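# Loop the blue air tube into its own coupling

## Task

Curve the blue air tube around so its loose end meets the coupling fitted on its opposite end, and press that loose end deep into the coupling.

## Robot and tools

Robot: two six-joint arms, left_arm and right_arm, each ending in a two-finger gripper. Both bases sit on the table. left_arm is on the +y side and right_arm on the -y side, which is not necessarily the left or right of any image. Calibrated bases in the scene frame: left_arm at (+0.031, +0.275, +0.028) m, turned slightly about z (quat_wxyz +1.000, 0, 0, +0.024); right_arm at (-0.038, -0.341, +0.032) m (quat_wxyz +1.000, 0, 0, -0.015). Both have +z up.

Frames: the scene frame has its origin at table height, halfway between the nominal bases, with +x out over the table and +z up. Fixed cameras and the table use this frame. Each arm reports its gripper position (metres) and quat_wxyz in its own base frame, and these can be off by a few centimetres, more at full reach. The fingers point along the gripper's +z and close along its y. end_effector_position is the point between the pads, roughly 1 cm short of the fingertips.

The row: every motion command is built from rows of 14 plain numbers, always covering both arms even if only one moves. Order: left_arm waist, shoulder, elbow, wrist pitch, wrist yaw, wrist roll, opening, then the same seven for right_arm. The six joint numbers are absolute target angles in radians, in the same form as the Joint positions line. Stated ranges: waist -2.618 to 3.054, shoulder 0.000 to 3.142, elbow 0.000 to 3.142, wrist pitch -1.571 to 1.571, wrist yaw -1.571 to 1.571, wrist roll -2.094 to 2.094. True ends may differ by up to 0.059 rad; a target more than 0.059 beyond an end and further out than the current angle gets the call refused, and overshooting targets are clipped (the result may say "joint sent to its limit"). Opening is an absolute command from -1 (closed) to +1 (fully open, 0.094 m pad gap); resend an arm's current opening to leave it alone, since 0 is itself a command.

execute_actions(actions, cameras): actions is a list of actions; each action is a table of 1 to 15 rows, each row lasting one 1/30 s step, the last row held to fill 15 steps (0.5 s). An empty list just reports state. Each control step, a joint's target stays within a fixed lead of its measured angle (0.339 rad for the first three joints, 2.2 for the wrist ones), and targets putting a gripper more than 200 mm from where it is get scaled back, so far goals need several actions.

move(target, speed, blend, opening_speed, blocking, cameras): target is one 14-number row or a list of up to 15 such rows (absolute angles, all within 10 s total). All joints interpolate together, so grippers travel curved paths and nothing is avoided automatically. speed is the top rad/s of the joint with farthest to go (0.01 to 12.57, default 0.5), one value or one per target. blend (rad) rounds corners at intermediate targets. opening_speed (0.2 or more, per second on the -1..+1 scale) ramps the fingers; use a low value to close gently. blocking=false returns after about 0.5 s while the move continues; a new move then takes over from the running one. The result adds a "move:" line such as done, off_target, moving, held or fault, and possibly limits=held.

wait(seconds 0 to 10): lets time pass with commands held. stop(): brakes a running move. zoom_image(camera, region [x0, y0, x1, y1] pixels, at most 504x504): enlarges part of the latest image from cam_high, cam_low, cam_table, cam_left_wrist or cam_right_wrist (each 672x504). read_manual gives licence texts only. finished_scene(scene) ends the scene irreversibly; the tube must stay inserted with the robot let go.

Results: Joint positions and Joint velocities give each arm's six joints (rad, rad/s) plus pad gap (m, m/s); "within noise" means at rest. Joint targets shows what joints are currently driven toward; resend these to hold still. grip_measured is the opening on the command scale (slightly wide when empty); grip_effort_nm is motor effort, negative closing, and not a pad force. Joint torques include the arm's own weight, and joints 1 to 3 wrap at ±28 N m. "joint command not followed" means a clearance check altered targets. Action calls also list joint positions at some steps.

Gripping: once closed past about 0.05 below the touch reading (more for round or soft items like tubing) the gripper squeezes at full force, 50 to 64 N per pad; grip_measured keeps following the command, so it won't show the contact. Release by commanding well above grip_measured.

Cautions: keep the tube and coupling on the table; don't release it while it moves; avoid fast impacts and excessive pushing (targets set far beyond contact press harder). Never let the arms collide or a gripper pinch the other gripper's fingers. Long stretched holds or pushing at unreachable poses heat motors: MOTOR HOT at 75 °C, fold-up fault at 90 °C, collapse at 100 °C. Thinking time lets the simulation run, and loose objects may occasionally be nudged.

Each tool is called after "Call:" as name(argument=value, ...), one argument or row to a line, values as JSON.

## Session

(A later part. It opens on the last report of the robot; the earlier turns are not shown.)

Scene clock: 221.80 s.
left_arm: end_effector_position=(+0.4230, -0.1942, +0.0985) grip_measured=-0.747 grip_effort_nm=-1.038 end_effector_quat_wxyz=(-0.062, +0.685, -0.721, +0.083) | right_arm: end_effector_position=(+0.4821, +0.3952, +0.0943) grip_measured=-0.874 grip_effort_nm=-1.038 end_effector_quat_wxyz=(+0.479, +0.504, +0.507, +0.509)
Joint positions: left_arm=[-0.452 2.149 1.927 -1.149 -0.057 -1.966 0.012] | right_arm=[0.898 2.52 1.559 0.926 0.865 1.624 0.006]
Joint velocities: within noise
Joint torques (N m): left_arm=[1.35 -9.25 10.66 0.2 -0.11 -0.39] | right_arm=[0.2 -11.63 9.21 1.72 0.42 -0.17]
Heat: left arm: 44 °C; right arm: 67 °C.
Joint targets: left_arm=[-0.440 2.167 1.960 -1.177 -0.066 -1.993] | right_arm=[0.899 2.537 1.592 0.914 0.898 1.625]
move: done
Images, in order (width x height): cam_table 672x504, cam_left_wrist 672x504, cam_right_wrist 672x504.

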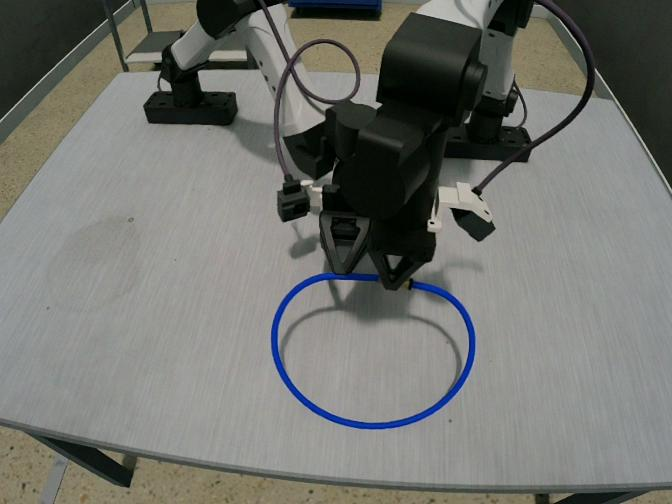

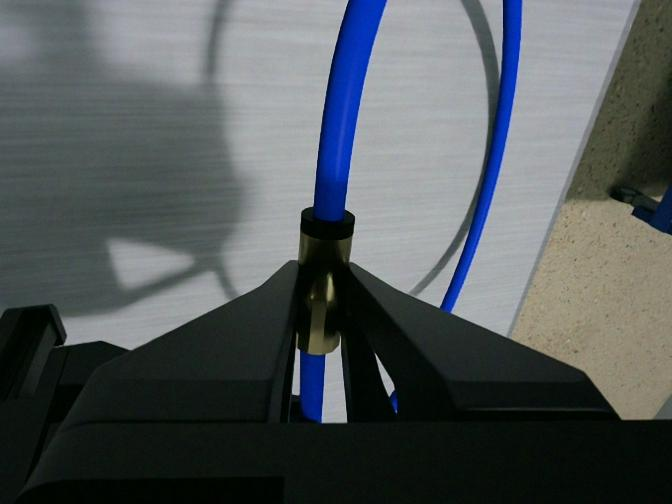

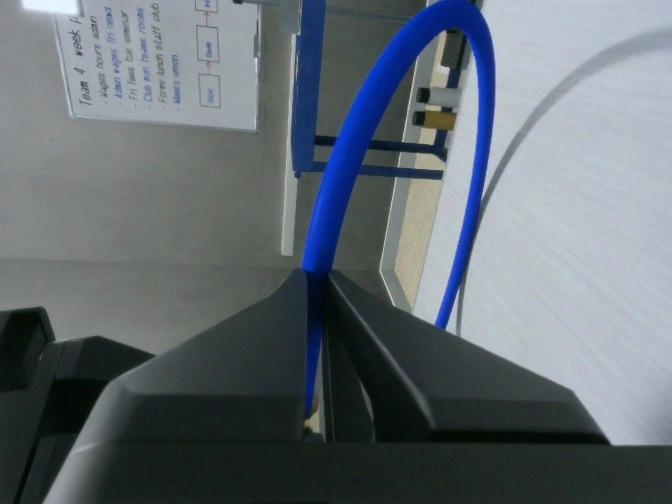

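Call:
move(
  target=[-0.44,2.167,1.96,-1.177,-0.066,-1.993,-1,0.901,2.547,1.614,0.902,0.902,1.625,-1],
  speed=0.15,
  cameras=["cam_left_wrist","cam_right_wrist"],
)

Call:
zoom_image(
  camera="cam_left_wrist",
  region=[280, 320, 380, 420],
)

Call:
zoom_image(
  camera="cam_right_wrist",
  region=[280, 340, 380, 440],
)

Scene clock: 230.77 s.
left_arm: end_effector_position=(+0.4229, -0.1941, +0.0985) grip_measured=-0.747 grip_effort_nm=-1.033 end_effector_quat_wxyz=(-0.062, +0.685, -0.721, +0.083) | right_arm: end_effector_position=(+0.4842, +0.3966, +0.0949) grip_measured=-0.874 grip_effort_nm=-1.048 end_effector_quat_wxyz=(+0.481, +0.506, +0.505, +0.508)
Joint positions: left_arm=[-0.452 2.149 1.927 -1.149 -0.057 -1.966 0.012] | right_arm=[0.898 2.529 1.579 0.915 0.872 1.624 0.006]
Joint velocities: within noise
Joint torques (N m): left_arm=[1.29 -9.44 10.65 0.2 -0.13 -0.36] | right_arm=[0.4 -11.6 9.36 1.67 0.38 -0.17]
Heat: left arm: 42 °C; right arm: 64 °C.
Joint targets: left_arm=[-0.440 2.167 1.960 -1.177 -0.066 -1.993] | right_arm=[0.901 2.547 1.614 0.902 0.902 1.625]
move: done
Images, in order (width x height): cam_left_wrist 672x504, cam_right_wrist 672x504.

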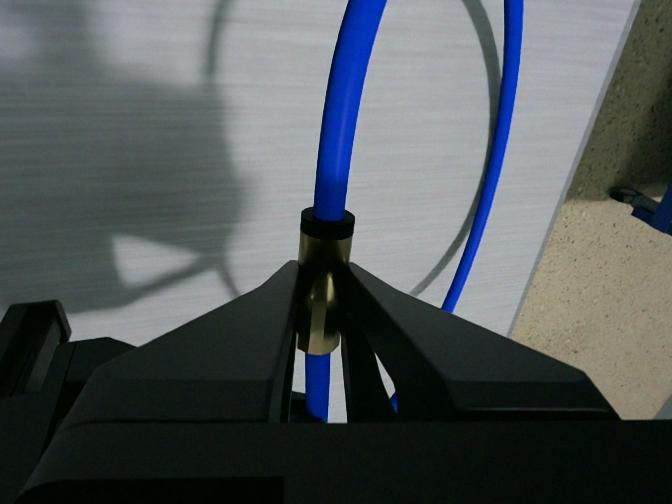

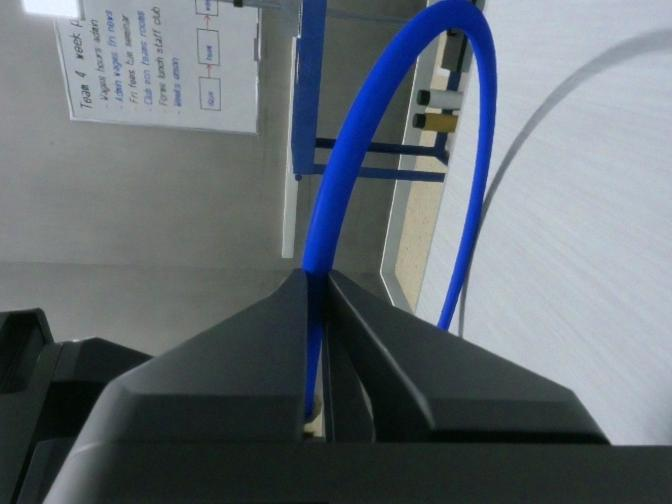

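Scaled by 5.040.

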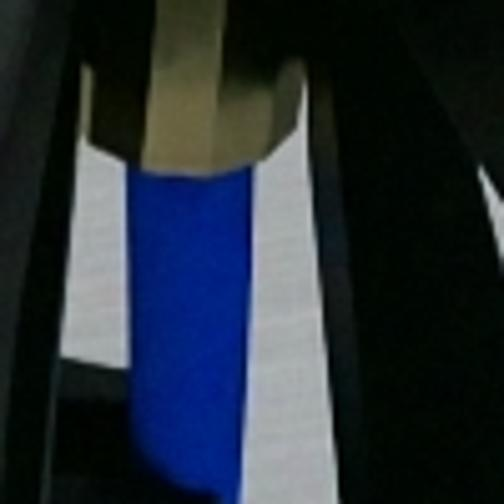

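Scaled by 5.040.

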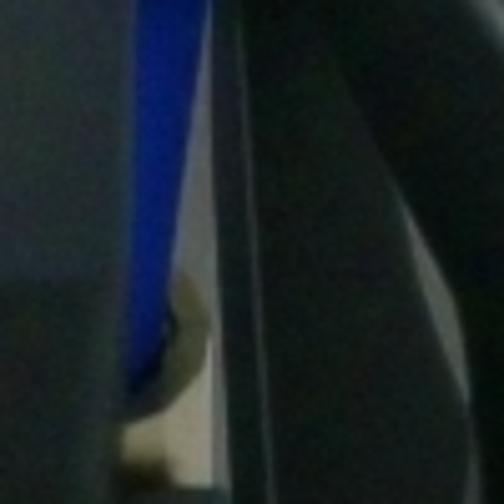

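Call:
move(
  target=[
    [-0.45,2.167,1.96,-1.177,-0.04,-1.993,-1,0.919,2.562,1.640,0.889,0.890,1.625,-1],
    [-0.475,2.167,1.96,-1.177,0.03,-1.993,-1,0.935,2.576,1.670,0.872,0.855,1.625,-1],
  ],
  speed=0.12,
  cameras=["cam_table","cam_left_wrist","cam_right_wrist"],
)

Call:
zoom_image(
  camera="cam_table",
  region=[310, 250, 430, 310],
)

Call:
zoom_image(
  camera="cam_left_wrist",
  region=[280, 320, 380, 420],
)

Call:
zoom_image(
  camera="cam_right_wrist",
  region=[280, 340, 380, 440],
)

Scene clock: 240.40 s.
left_arm: end_effector_position=(+0.4208, -0.1947, +0.0980) grip_measured=-0.747 grip_effort_nm=-1.043 end_effector_quat_wxyz=(-0.055, +0.687, -0.720, +0.082) | right_arm: end_effector_position=(+0.4821, +0.4077, +0.0942) grip_measured=-0.874 grip_effort_nm=-1.048 end_effector_quat_wxyz=(+0.482, +0.506, +0.504, +0.508)
Joint positions: left_arm=[-0.45 2.149 1.927 -1.156 -0.046 -1.97 0.012] | right_arm=[0.915 2.555 1.629 0.894 0.89 1.624 0.006]
Joint velocities: within noise
Joint torques (N m): left_arm=[-2.54 -9.4 10.74 0.24 0.71 -0.34] | right_arm=[1.72 -11.58 10.09 1.58 -0.24 -0.17]
Heat: left arm: 42 °C; right arm: 64 °C.
Joint targets: left_arm=[-0.475 2.167 1.960 -1.177 0.030 -1.993] | right_arm=[0.935 2.576 1.670 0.872 0.855 1.625]
move: off_target (left_arm, right_arm); left_arm: the wrist yaw is farthest, 0.076 rad from its target; right_arm: the elbow is farthest, 0.041 rad from its target
Images, in order (width x height): cam_table 672x504, cam_left_wrist 672x504, cam_right_wrist 672x504.

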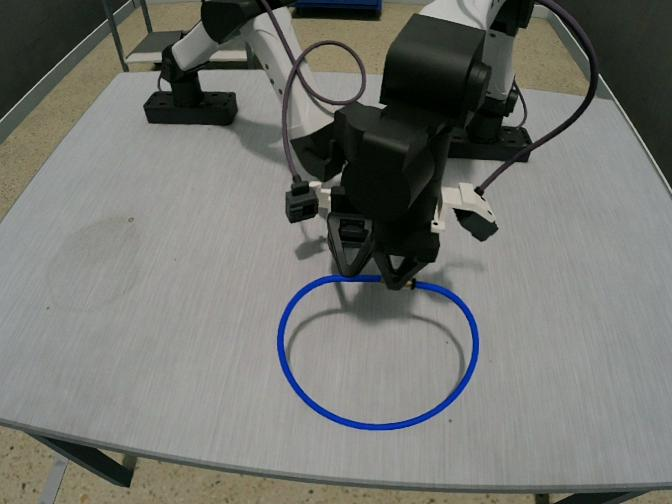

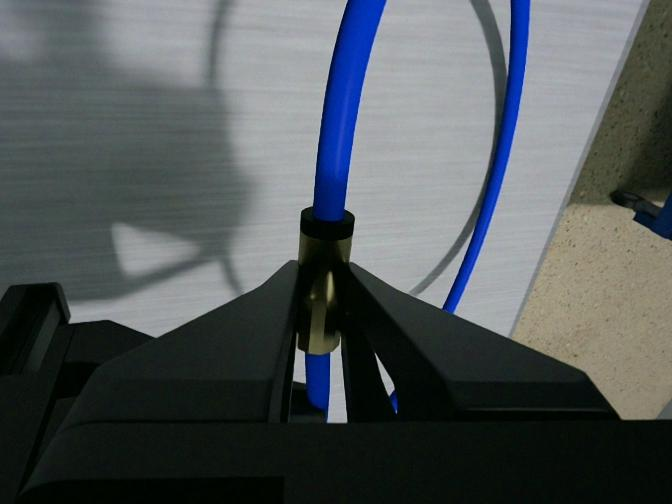

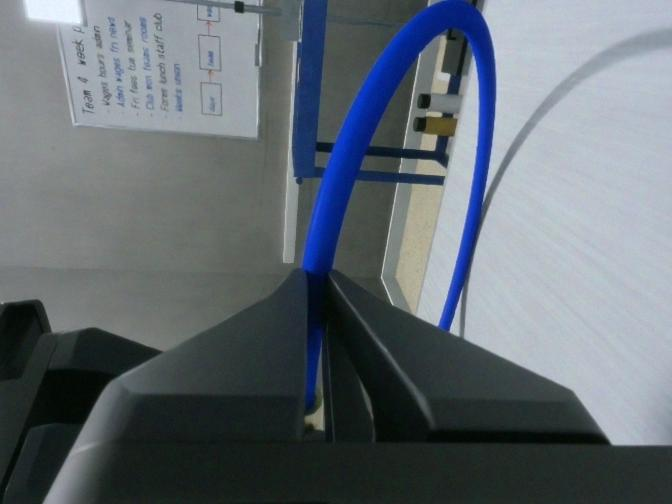

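Scaled by 4.200.

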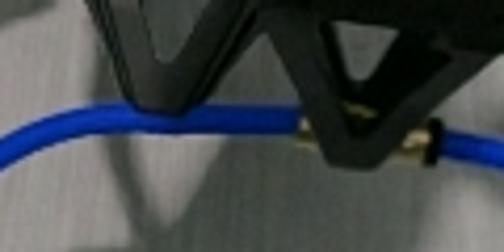

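Scaled by 5.040.

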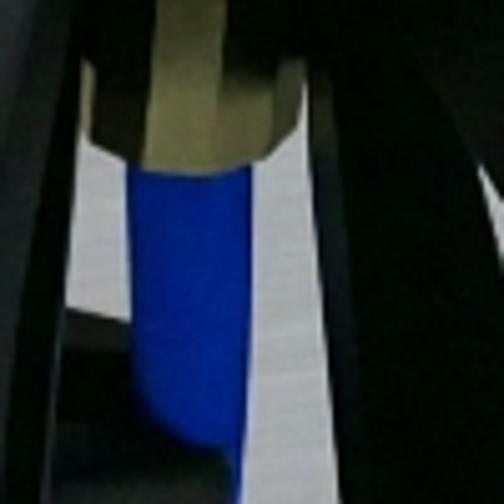

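Scaled by 5.040.

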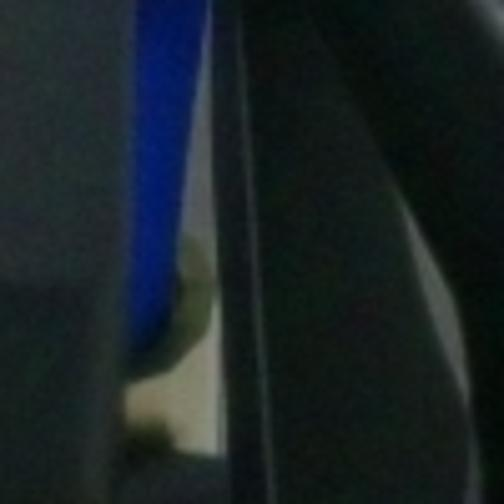

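Call:
move(
  target=[-0.495,2.167,1.96,-1.177,0.08,-1.993,-1,0.950,2.582,1.682,0.868,0.79,1.625,-1],
  speed=0.1,
  cameras=["cam_table","cam_left_wrist","cam_right_wrist"],
)

Call:
zoom_image(
  camera="cam_table",
  region=[310, 250, 430, 310],
)

Call:
zoom_image(
  camera="cam_left_wrist",
  region=[280, 320, 380, 420],
)

Call:
zoom_image(
  camera="cam_right_wrist",
  region=[280, 340, 380, 440],
)

Scene clock: 246.83 s.
left_arm: end_effector_position=(+0.4199, -0.1953, +0.0959) grip_measured=-0.747 grip_effort_nm=-1.038 end_effector_quat_wxyz=(-0.052, +0.688, -0.719, +0.080) | right_arm: end_effector_position=(+0.4820, +0.4092, +0.0921) grip_measured=-0.874 grip_effort_nm=-1.048 end_effector_quat_wxyz=(+0.481, +0.505, +0.506, +0.507)
Joint positions: left_arm=[-0.45 2.154 1.927 -1.158 -0.041 -1.973 0.012] | right_arm=[0.917 2.561 1.635 0.89 0.89 1.625 0.006]
Joint velocities: within noise
Joint torques (N m): left_arm=[-4.45 -9.74 10.59 0.25 1.1 -0.32] | right_arm=[3.08 -11.85 10.69 1.53 -0.8 -0.11]
Heat: left arm: 42 °C; right arm: 64 °C.
Joint targets: left_arm=[-0.495 2.167 1.960 -1.177 0.080 -1.993] | right_arm=[0.950 2.582 1.682 0.868 0.790 1.625]
move: off_target (left_arm, right_arm); left_arm: the wrist yaw is farthest, 0.121 rad from its target; right_arm: the wrist yaw is farthest, 0.100 rad from its target
Images, in order (width x height): cam_table 672x504, cam_left_wrist 672x504, cam_right_wrist 672x504.

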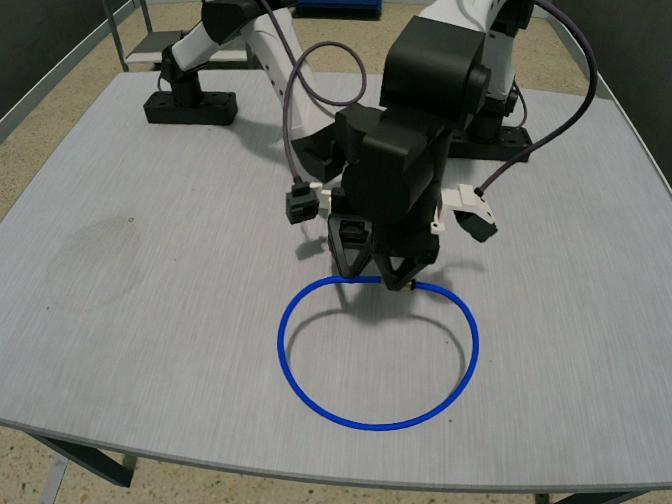

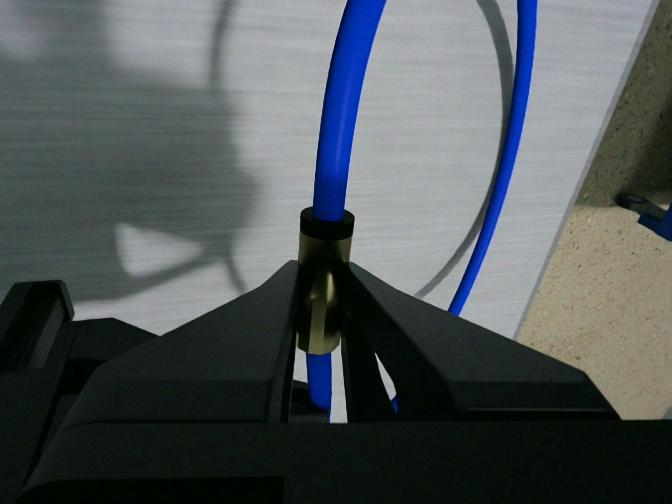

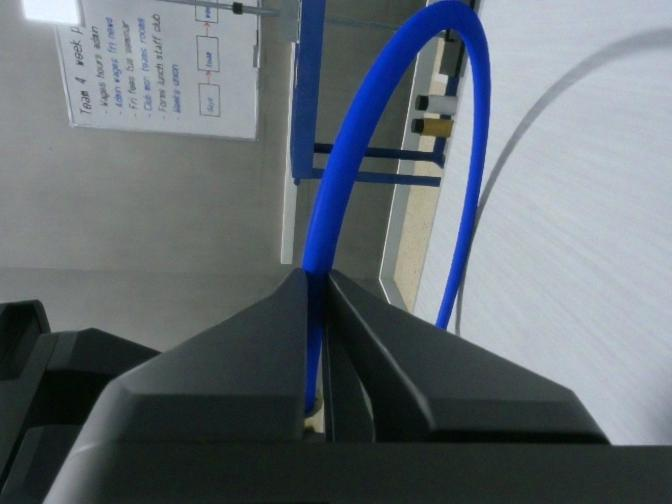

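Scaled by 4.200.

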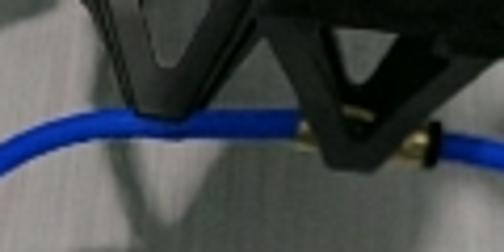

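Scaled by 5.040.

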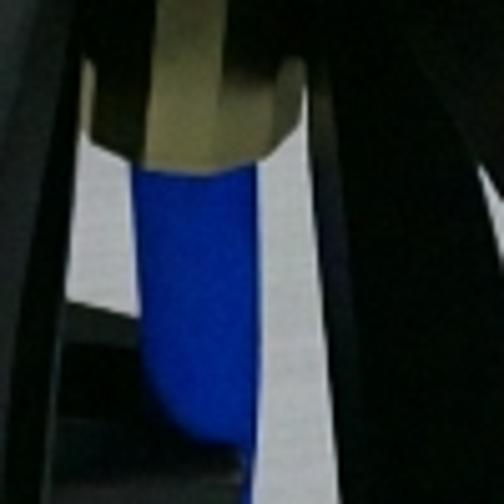

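Scaled by 5.040.

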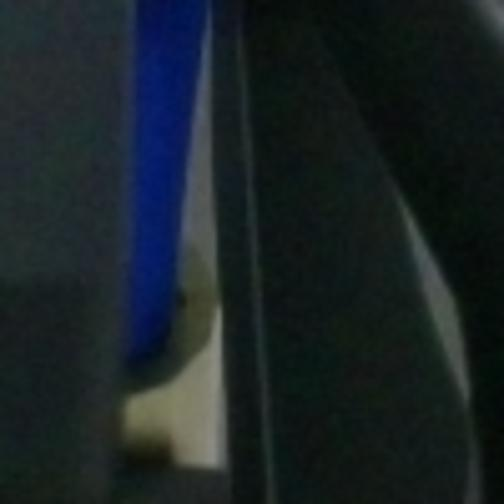

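Call:
move(
  target=[
    [-0.505,2.167,1.96,-1.177,0.11,-1.993,-1,0.962,2.605,1.75,0.82,0.79,1.625,-1],
  ],
  speed=0.15,
  cameras=["cam_left_wrist","cam_table"],
)

Call:
zoom_image(
  camera="cam_table",
  region=[310, 250, 430, 310],
)

Call:
zoom_image(
  camera="cam_left_wrist",
  region=[280, 320, 380, 420],
)

Scene clock: 284.33 s.
left_arm: end_effector_position=(+0.4206, -0.1936, +0.0959) grip_measured=-0.747 grip_effort_nm=-1.033 end_effector_quat_wxyz=(-0.056, +0.692, -0.716, +0.078) | right_arm: end_effector_position=(+0.4855, +0.4132, +0.0926) grip_measured=-0.874 grip_effort_nm=-1.038 end_effector_quat_wxyz=(+0.489, +0.511, +0.503, +0.497)
Joint positions: left_arm=[-0.45 2.154 1.927 -1.159 -0.051 -1.983 0.012] | right_arm=[0.921 2.583 1.694 0.843 0.921 1.625 0.006]
Joint velocities: within noise
Joint torques (N m): left_arm=[-5.56 -9.84 10.67 0.29 1.45 -0.21] | right_arm=[3.9 -11.7 11.49 1.51 -1.12 -0.15]
Heat: left arm: 43 °C; right arm: 65 °C.
Joint targets: left_arm=[-0.505 2.167 1.960 -1.177 0.110 -1.993] | right_arm=[0.962 2.605 1.750 0.820 0.790 1.625]
move: off_target (left_arm, right_arm); left_arm: the wrist yaw is farthest, 0.161 rad from its target; right_arm: the wrist yaw is farthest, 0.131 rad from its target
Images, in order (width x height): cam_table 672x504, cam_left_wrist 672x504.

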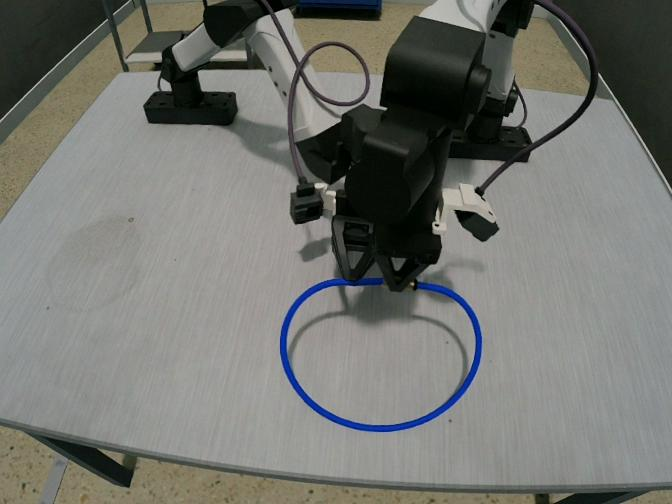

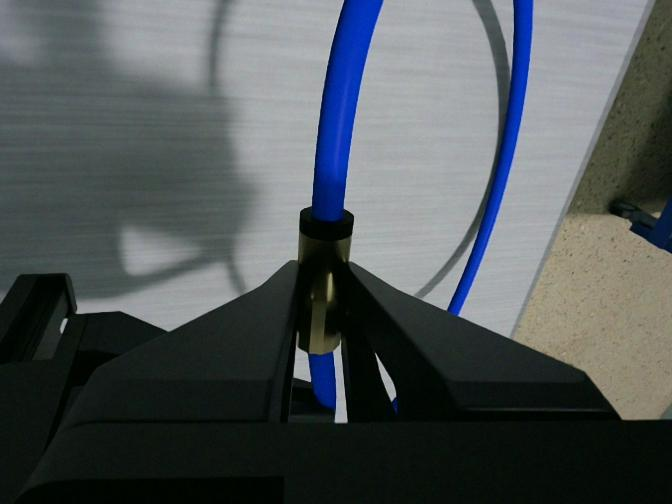

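Scaled by 4.200.

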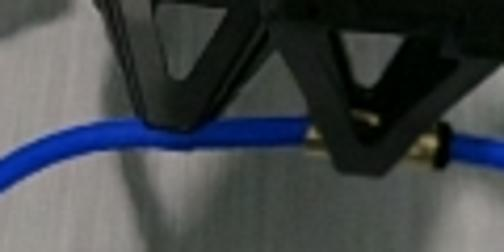

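Scaled by 5.040.

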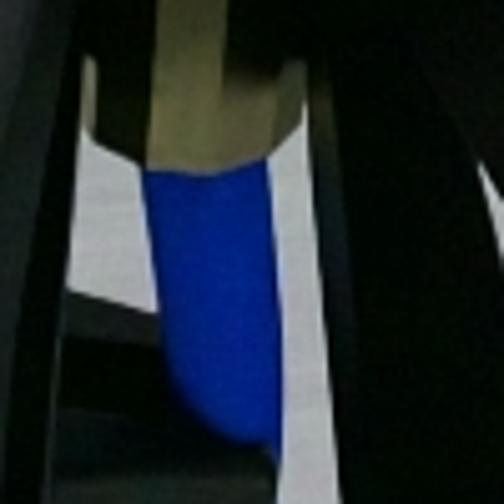

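Call:
move(
  target=[
    [-0.51,2.167,1.96,-1.177,0.12,-1.993,-1,0.983,2.605,1.745,0.827,0.77,1.625,-1],
    [-0.51,2.167,1.96,-1.177,0.12,-1.993,-1,0.985,2.615,1.772,0.812,0.77,1.625,-1],
  ],
  speed=0.15,
  cameras=["cam_left_wrist","cam_table","cam_right_wrist"],
)

Call:
zoom_image(
  camera="cam_table",
  region=[310, 250, 430, 310],
)

Call:
zoom_image(
  camera="cam_left_wrist",
  region=[280, 320, 380, 420],
)

Call:
zoom_image(
  camera="cam_right_wrist",
  region=[280, 340, 380, 440],
)

Scene clock: 293.60 s.
left_arm: end_effector_position=(+0.4199, -0.1909, +0.0957) grip_measured=-0.747 grip_effort_nm=-1.038 end_effector_quat_wxyz=(-0.061, +0.692, -0.715, +0.073) | right_arm: end_effector_position=(+0.4839, +0.4172, +0.0922) grip_measured=-0.874 grip_effort_nm=-1.043 end_effector_quat_wxyz=(+0.490, +0.512, +0.502, +0.496)
Joint positions: left_arm=[-0.45 2.154 1.927 -1.166 -0.063 -1.983 0.012] | right_arm=[0.929 2.593 1.713 0.833 0.933 1.625 0.006]
Joint velocities: within noise
Joint torques (N m): left_arm=[-6.04 -9.81 10.65 0.3 1.64 -0.18] | right_arm=[5.31 -11.78 11.79 1.53 -1.32 -0.14]
Heat: left arm: 43 °C; right arm: 65 °C.
Joint targets: left_arm=[-0.510 2.167 1.960 -1.177 0.120 -1.993] | right_arm=[0.985 2.615 1.772 0.812 0.770 1.625]
move: off_target (left_arm, right_arm); left_arm: the wrist yaw is farthest, 0.183 rad from its target; right_arm: the wrist yaw is farthest, 0.163 rad from its target
Images, in order (width x height): cam_table 672x504, cam_left_wrist 672x504, cam_right_wrist 672x504.

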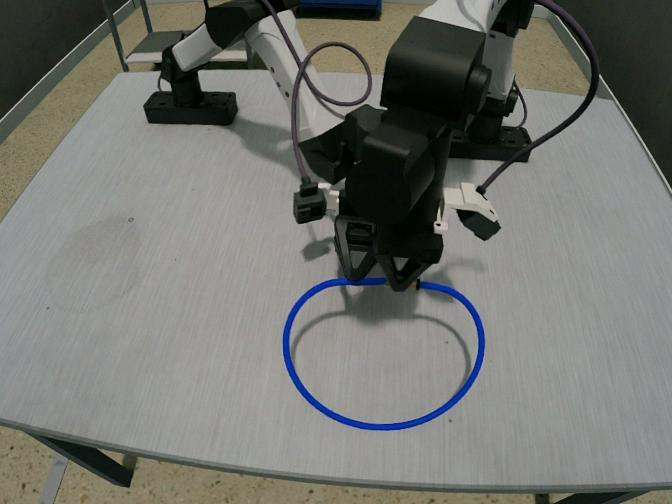

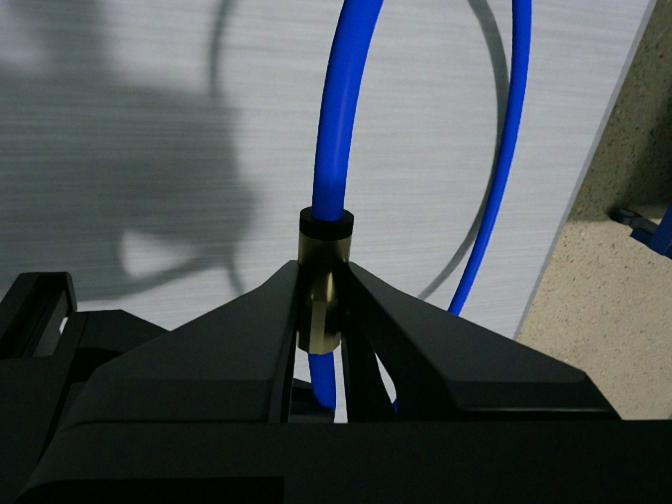

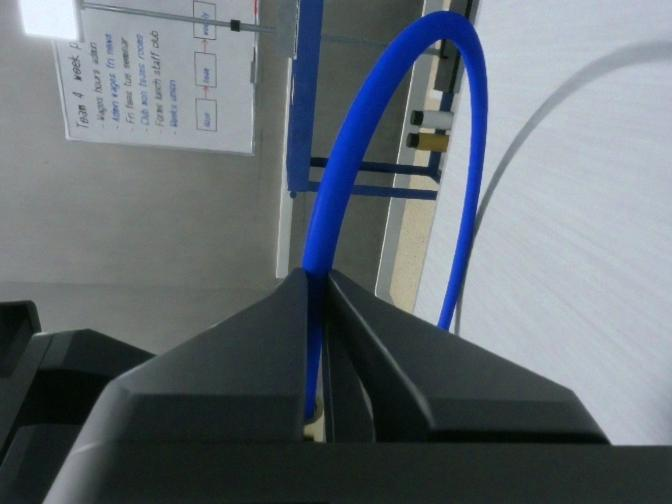

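Scaled by 4.200.

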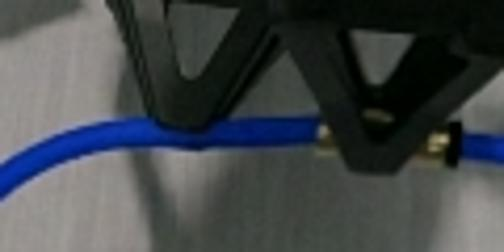

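Scaled by 5.040.

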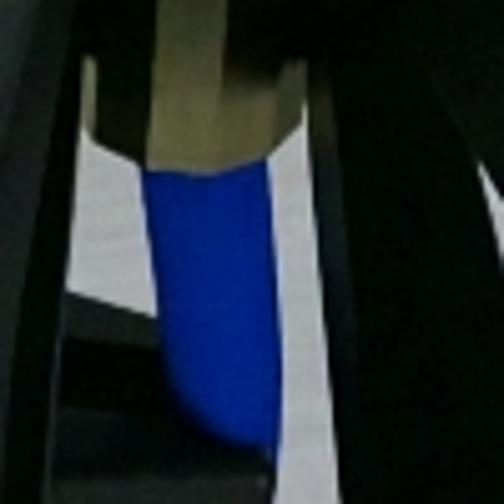

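Scaled by 5.040.

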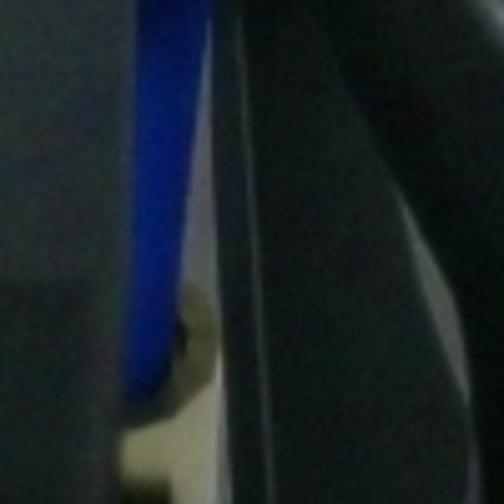

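Call:
move(
  target=[
    [-0.51,2.167,1.96,-1.177,0.10,-1.993,-1,1.0,2.598,1.738,0.832,0.80,1.625,-1],
    [-0.51,2.167,1.96,-1.177,0.12,-1.993,-1,1.005,2.610,1.764,0.82,0.77,1.625,-1],
  ],
  speed=0.15,
  cameras=["cam_left_wrist","cam_table","cam_right_wrist"],
)

Call:
zoom_image(
  camera="cam_table",
  region=[310, 250, 430, 310],
)

Call:
zoom_image(
  camera="cam_left_wrist",
  region=[280, 320, 380, 420],
)

Call:
zoom_image(
  camera="cam_right_wrist",
  region=[280, 340, 380, 440],
)

Scene clock: 307.80 s.
left_arm: end_effector_position=(+0.4164, -0.1886, +0.0950) grip_measured=-0.747 grip_effort_nm=-1.033 end_effector_quat_wxyz=(-0.059, +0.693, -0.716, +0.064) | right_arm: end_effector_position=(+0.4789, +0.4198, +0.0919) grip_measured=-0.874 grip_effort_nm=-1.043 end_effector_quat_wxyz=(+0.492, +0.513, +0.501, +0.493)
Joint positions: left_arm=[-0.45 2.154 1.927 -1.183 -0.067 -1.983 0.012] | right_arm=[0.941 2.593 1.714 0.829 0.951 1.625 0.006]
Joint velocities: within noise
Joint torques (N m): left_arm=[-5.98 -9.74 10.74 0.45 1.67 -0.19] | right_arm=[6.16 -12.41 11 1.71 -1.54 -0.12]
Heat: left arm: 43 °C; right arm: 63 °C.
Joint targets: left_arm=[-0.510 2.167 1.960 -1.177 0.120 -1.993] | right_arm=[1.005 2.610 1.764 0.820 0.770 1.625]
move: off_target (left_arm, right_arm); left_arm: the wrist yaw is farthest, 0.187 rad from its target; right_arm: the wrist yaw is farthest, 0.181 rad from its target
Images, in order (width x height): cam_table 672x504, cam_left_wrist 672x504, cam_right_wrist 672x504.

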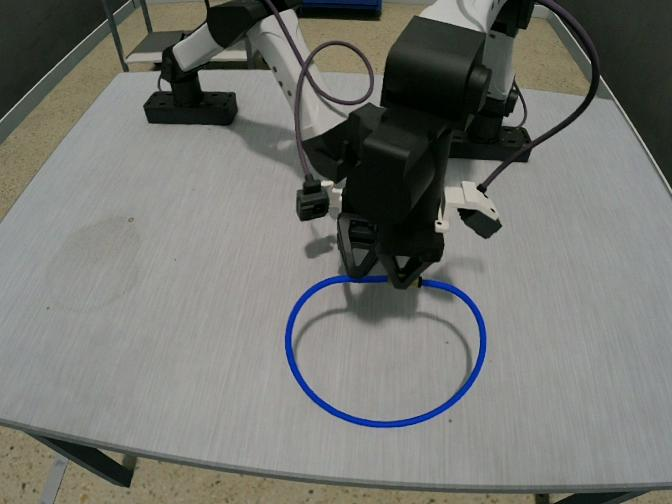

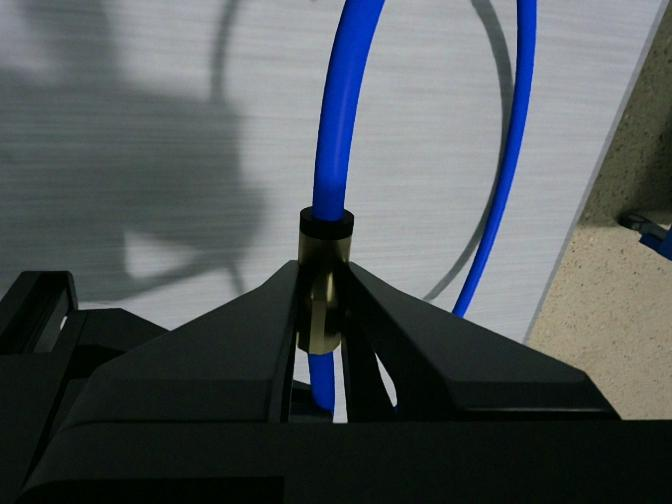

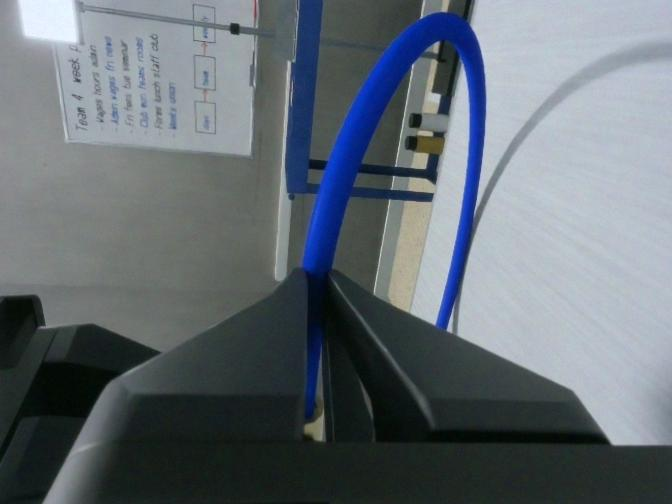

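Scaled by 4.200.

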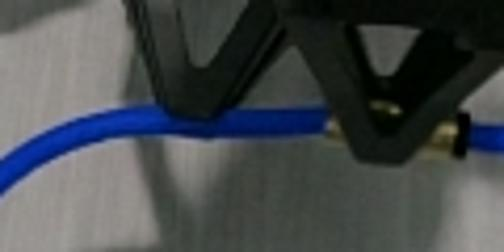

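Scaled by 5.040.

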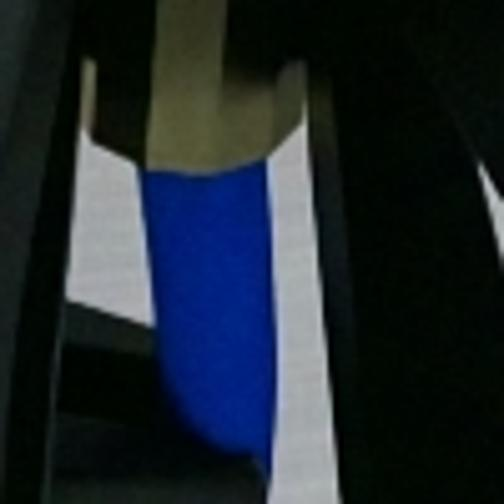

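Scaled by 5.040.

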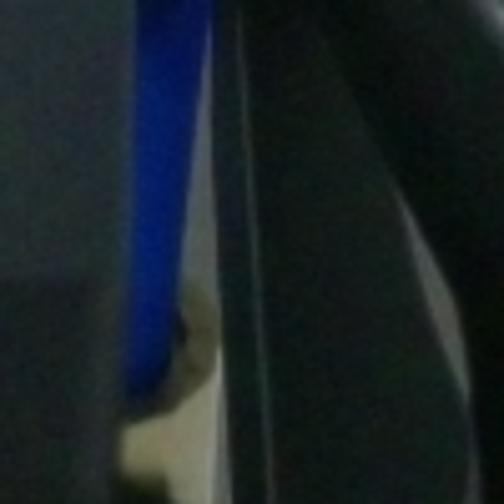

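Call:
move(
  target=[
    [-0.55,2.16,1.975,-1.185,0.25,-1.993,-1,1.013,2.611,1.766,0.82,0.74,1.625,-1],
    [-0.57,2.15,1.98,-1.175,0.3,-1.993,-1,1.02,2.625,1.80,0.80,0.68,1.625,-1],
  ],
  speed=0.15,
  cameras=["cam_left_wrist","cam_table","cam_right_wrist"],
)

Call:
zoom_image(
  camera="cam_table",
  region=[310, 250, 430, 310],
)

Call:
zoom_image(
  camera="cam_left_wrist",
  region=[280, 320, 380, 420],
)

Call:
zoom_image(
  camera="cam_right_wrist",
  region=[280, 340, 380, 440],
)

Scene clock: 319.20 s.
left_arm: end_effector_position=(+0.4131, -0.1940, +0.0946) grip_measured=-0.747 grip_effort_nm=-1.038 end_effector_quat_wxyz=(-0.041, +0.696, -0.714, +0.069) | right_arm: end_effector_position=(+0.4800, +0.4191, +0.0915) grip_measured=-0.874 grip_effort_nm=-1.048 end_effector_quat_wxyz=(+0.495, +0.516, +0.498, +0.491)
Joint positions: left_arm=[-0.45 2.154 1.927 -1.186 -0.03 -1.993 0.012] | right_arm=[0.941 2.601 1.727 0.825 0.964 1.625 0.006]
Joint velocities: within noise
Joint torques (N m): left_arm=[-12.04 -11.07 12.53 0.5 2.95 -0.08] | right_arm=[7.49 -11.45 13.22 1.54 -2.43 -0.17]
Heat: left arm: 43 °C; right arm: 62 °C.
Joint targets: left_arm=[-0.570 2.150 1.980 -1.175 0.300 -1.993] | right_arm=[1.020 2.625 1.800 0.800 0.680 1.625]
move: off_target (left_arm, right_arm); left_arm: the wrist yaw is farthest, 0.330 rad from its target; right_arm: the wrist yaw is farthest, 0.284 rad from its target
Images, in order (width x height): cam_table 672x504, cam_left_wrist 672x504, cam_right_wrist 672x504.

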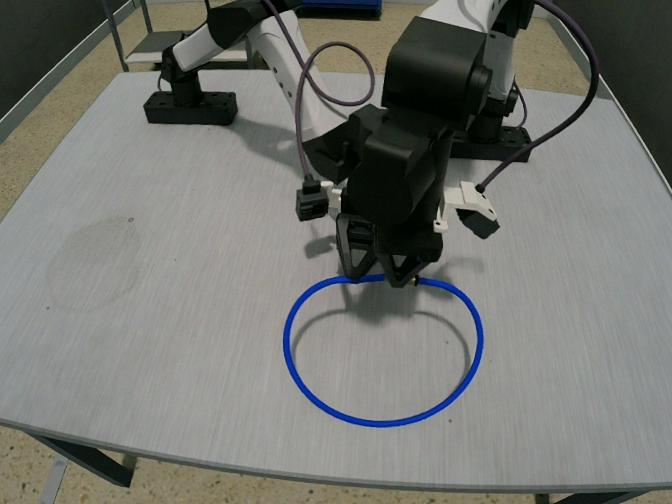

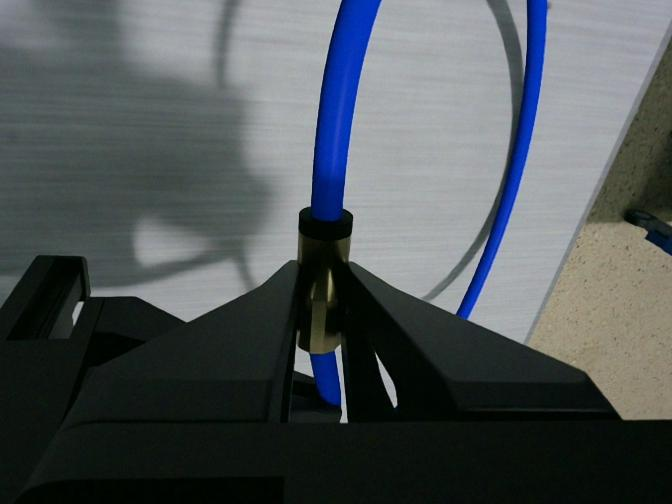

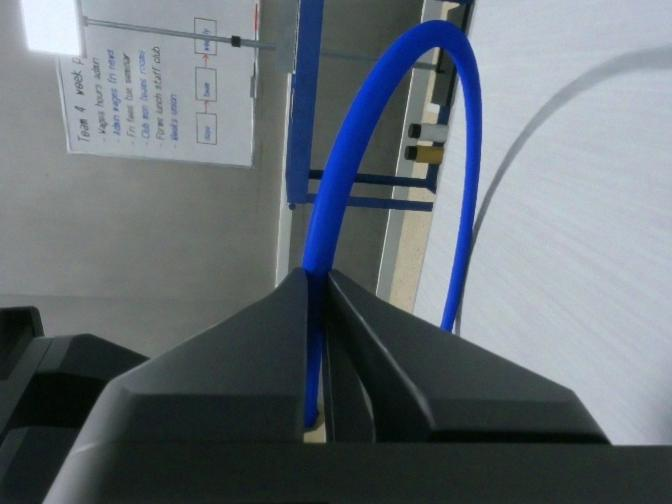

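Scaled by 4.200.

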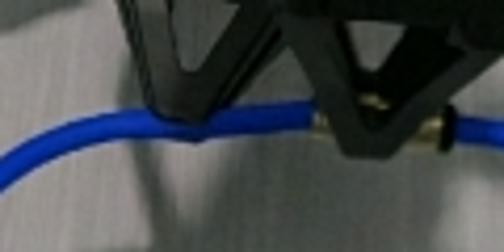

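Scaled by 5.040.

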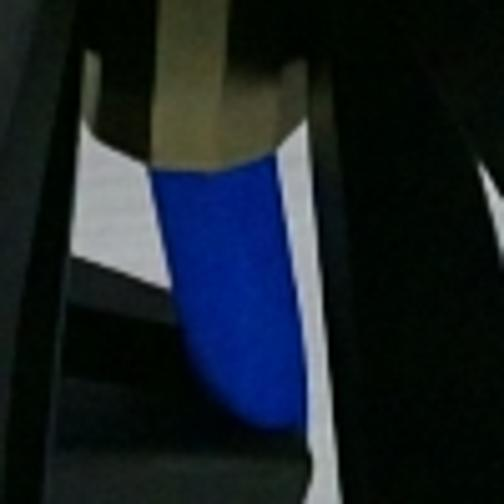

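Scaled by 5.040.

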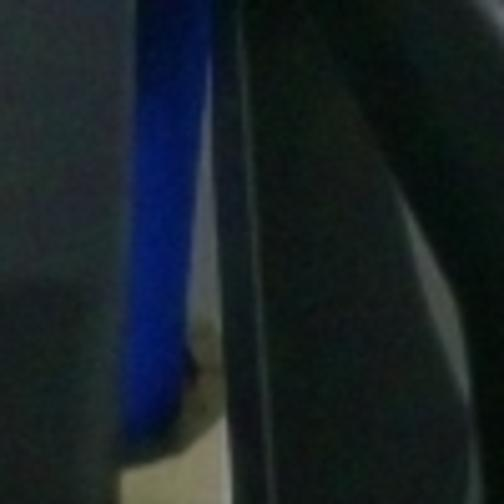

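Call:
move(
  target=[
    [-0.46,2.15,1.91,-1.16,0.0,-1.99,-1,0.93,2.57,1.67,0.86,0.9,1.62,-1],
    [-0.46,2.09,1.76,-1.05,-0.10,-1.95,-1,0.82,2.40,1.36,1.05,0.82,1.60,-1],
    [-0.44,2.167,1.96,-1.177,-0.066,-1.993,-1,0.855,2.46,1.45,1.01,0.855,1.62,-1],
    [-0.44,2.167,1.96,-1.177,-0.066,-1.993,-1,0.901,2.537,1.59,0.914,0.9,1.625,-1],
  ],
  speed=0.2,
  cameras=["cam_left_wrist","cam_table","cam_right_wrist"],
)

Call:
zoom_image(
  camera="cam_left_wrist",
  region=[280, 320, 380, 420],
)

Call:
zoom_image(
  camera="cam_right_wrist",
  region=[280, 340, 380, 440],
)

Call:
zoom_image(
  camera="cam_table",
  region=[310, 250, 430, 310],
)

Scene clock: 333.60 s.
left_arm: end_effector_position=(+0.4222, -0.1937, +0.0982) grip_measured=-0.747 grip_effort_nm=-1.038 end_effector_quat_wxyz=(-0.062, +0.685, -0.721, +0.081) | right_arm: end_effector_position=(+0.4818, +0.3946, +0.0939) grip_measured=-0.874 grip_effort_nm=-1.048 end_effector_quat_wxyz=(+0.480, +0.504, +0.507, +0.508)
Joint positions: left_arm=[-0.452 2.149 1.926 -1.152 -0.058 -1.966 0.012] | right_arm=[0.898 2.519 1.557 0.926 0.868 1.623 0.006]
Joint velocities: within noise
Joint torques (N m): left_arm=[1.25 -9.44 10.84 0.21 -0.07 -0.41] | right_arm=[0.28 -11.63 9.18 1.69 0.39 -0.17]
Heat: left arm: 44 °C; right arm: 65 °C.
Joint targets: left_arm=[-0.440 2.167 1.960 -1.177 -0.066 -1.993] | right_arm=[0.901 2.537 1.590 0.914 0.900 1.625]
move: done
Images, in order (width x height): cam_table 672x504, cam_left_wrist 672x504, cam_right_wrist 672x504.

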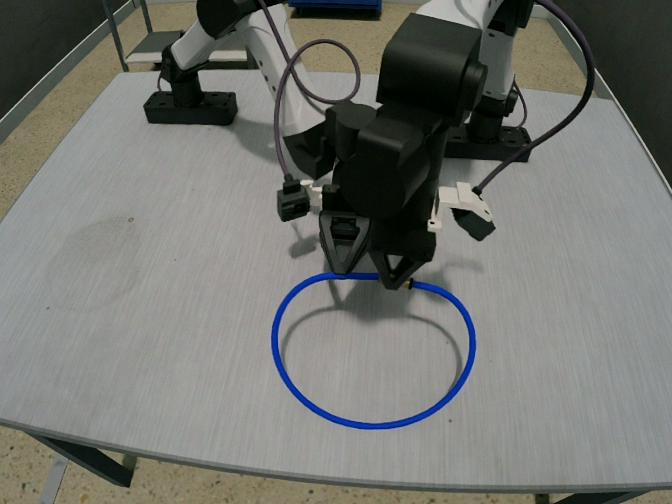

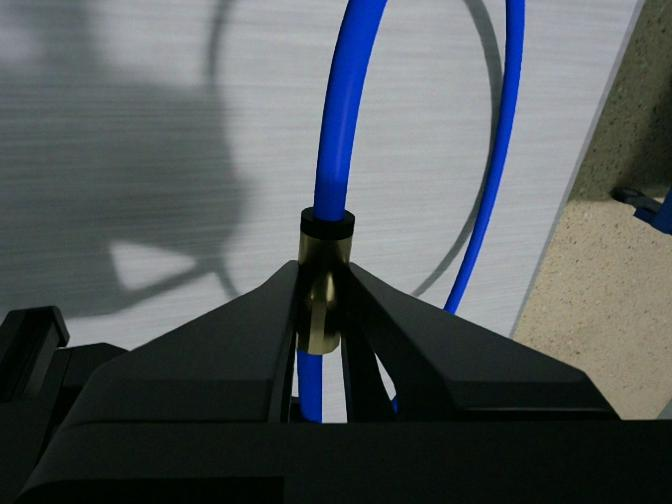

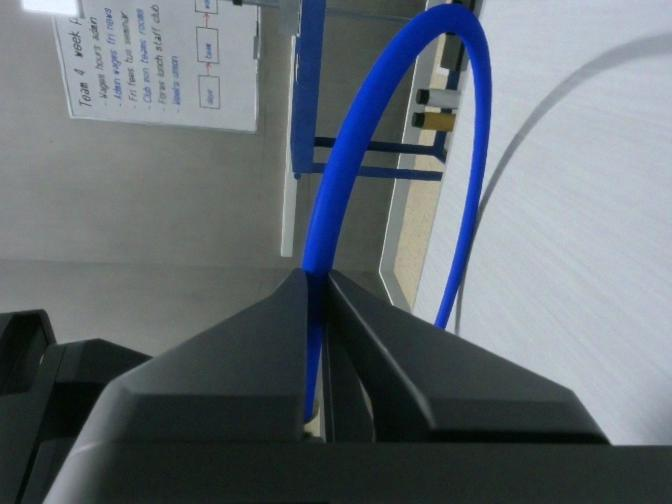

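Scaled by 5.040.

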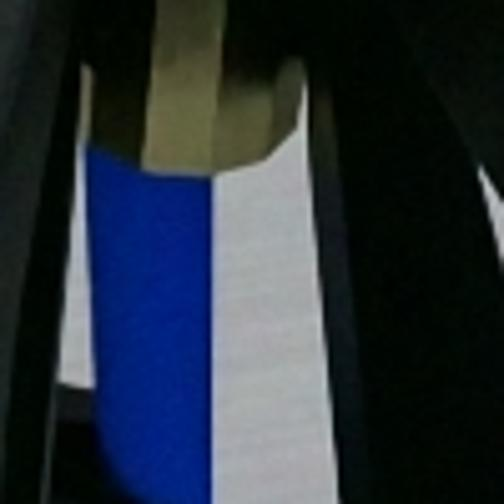

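Scaled by 5.040.

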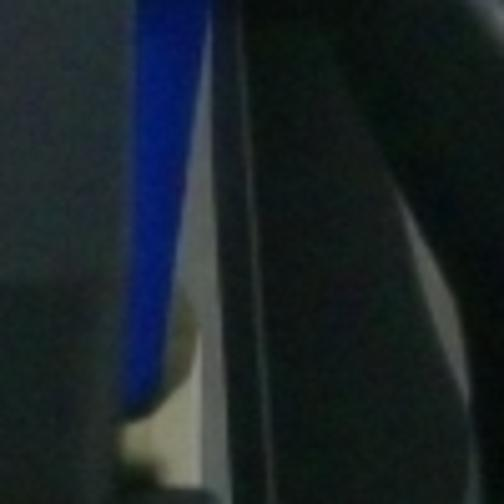

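Scaled by 4.200.

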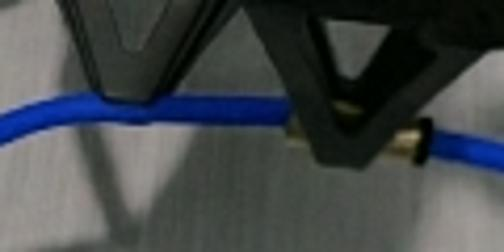

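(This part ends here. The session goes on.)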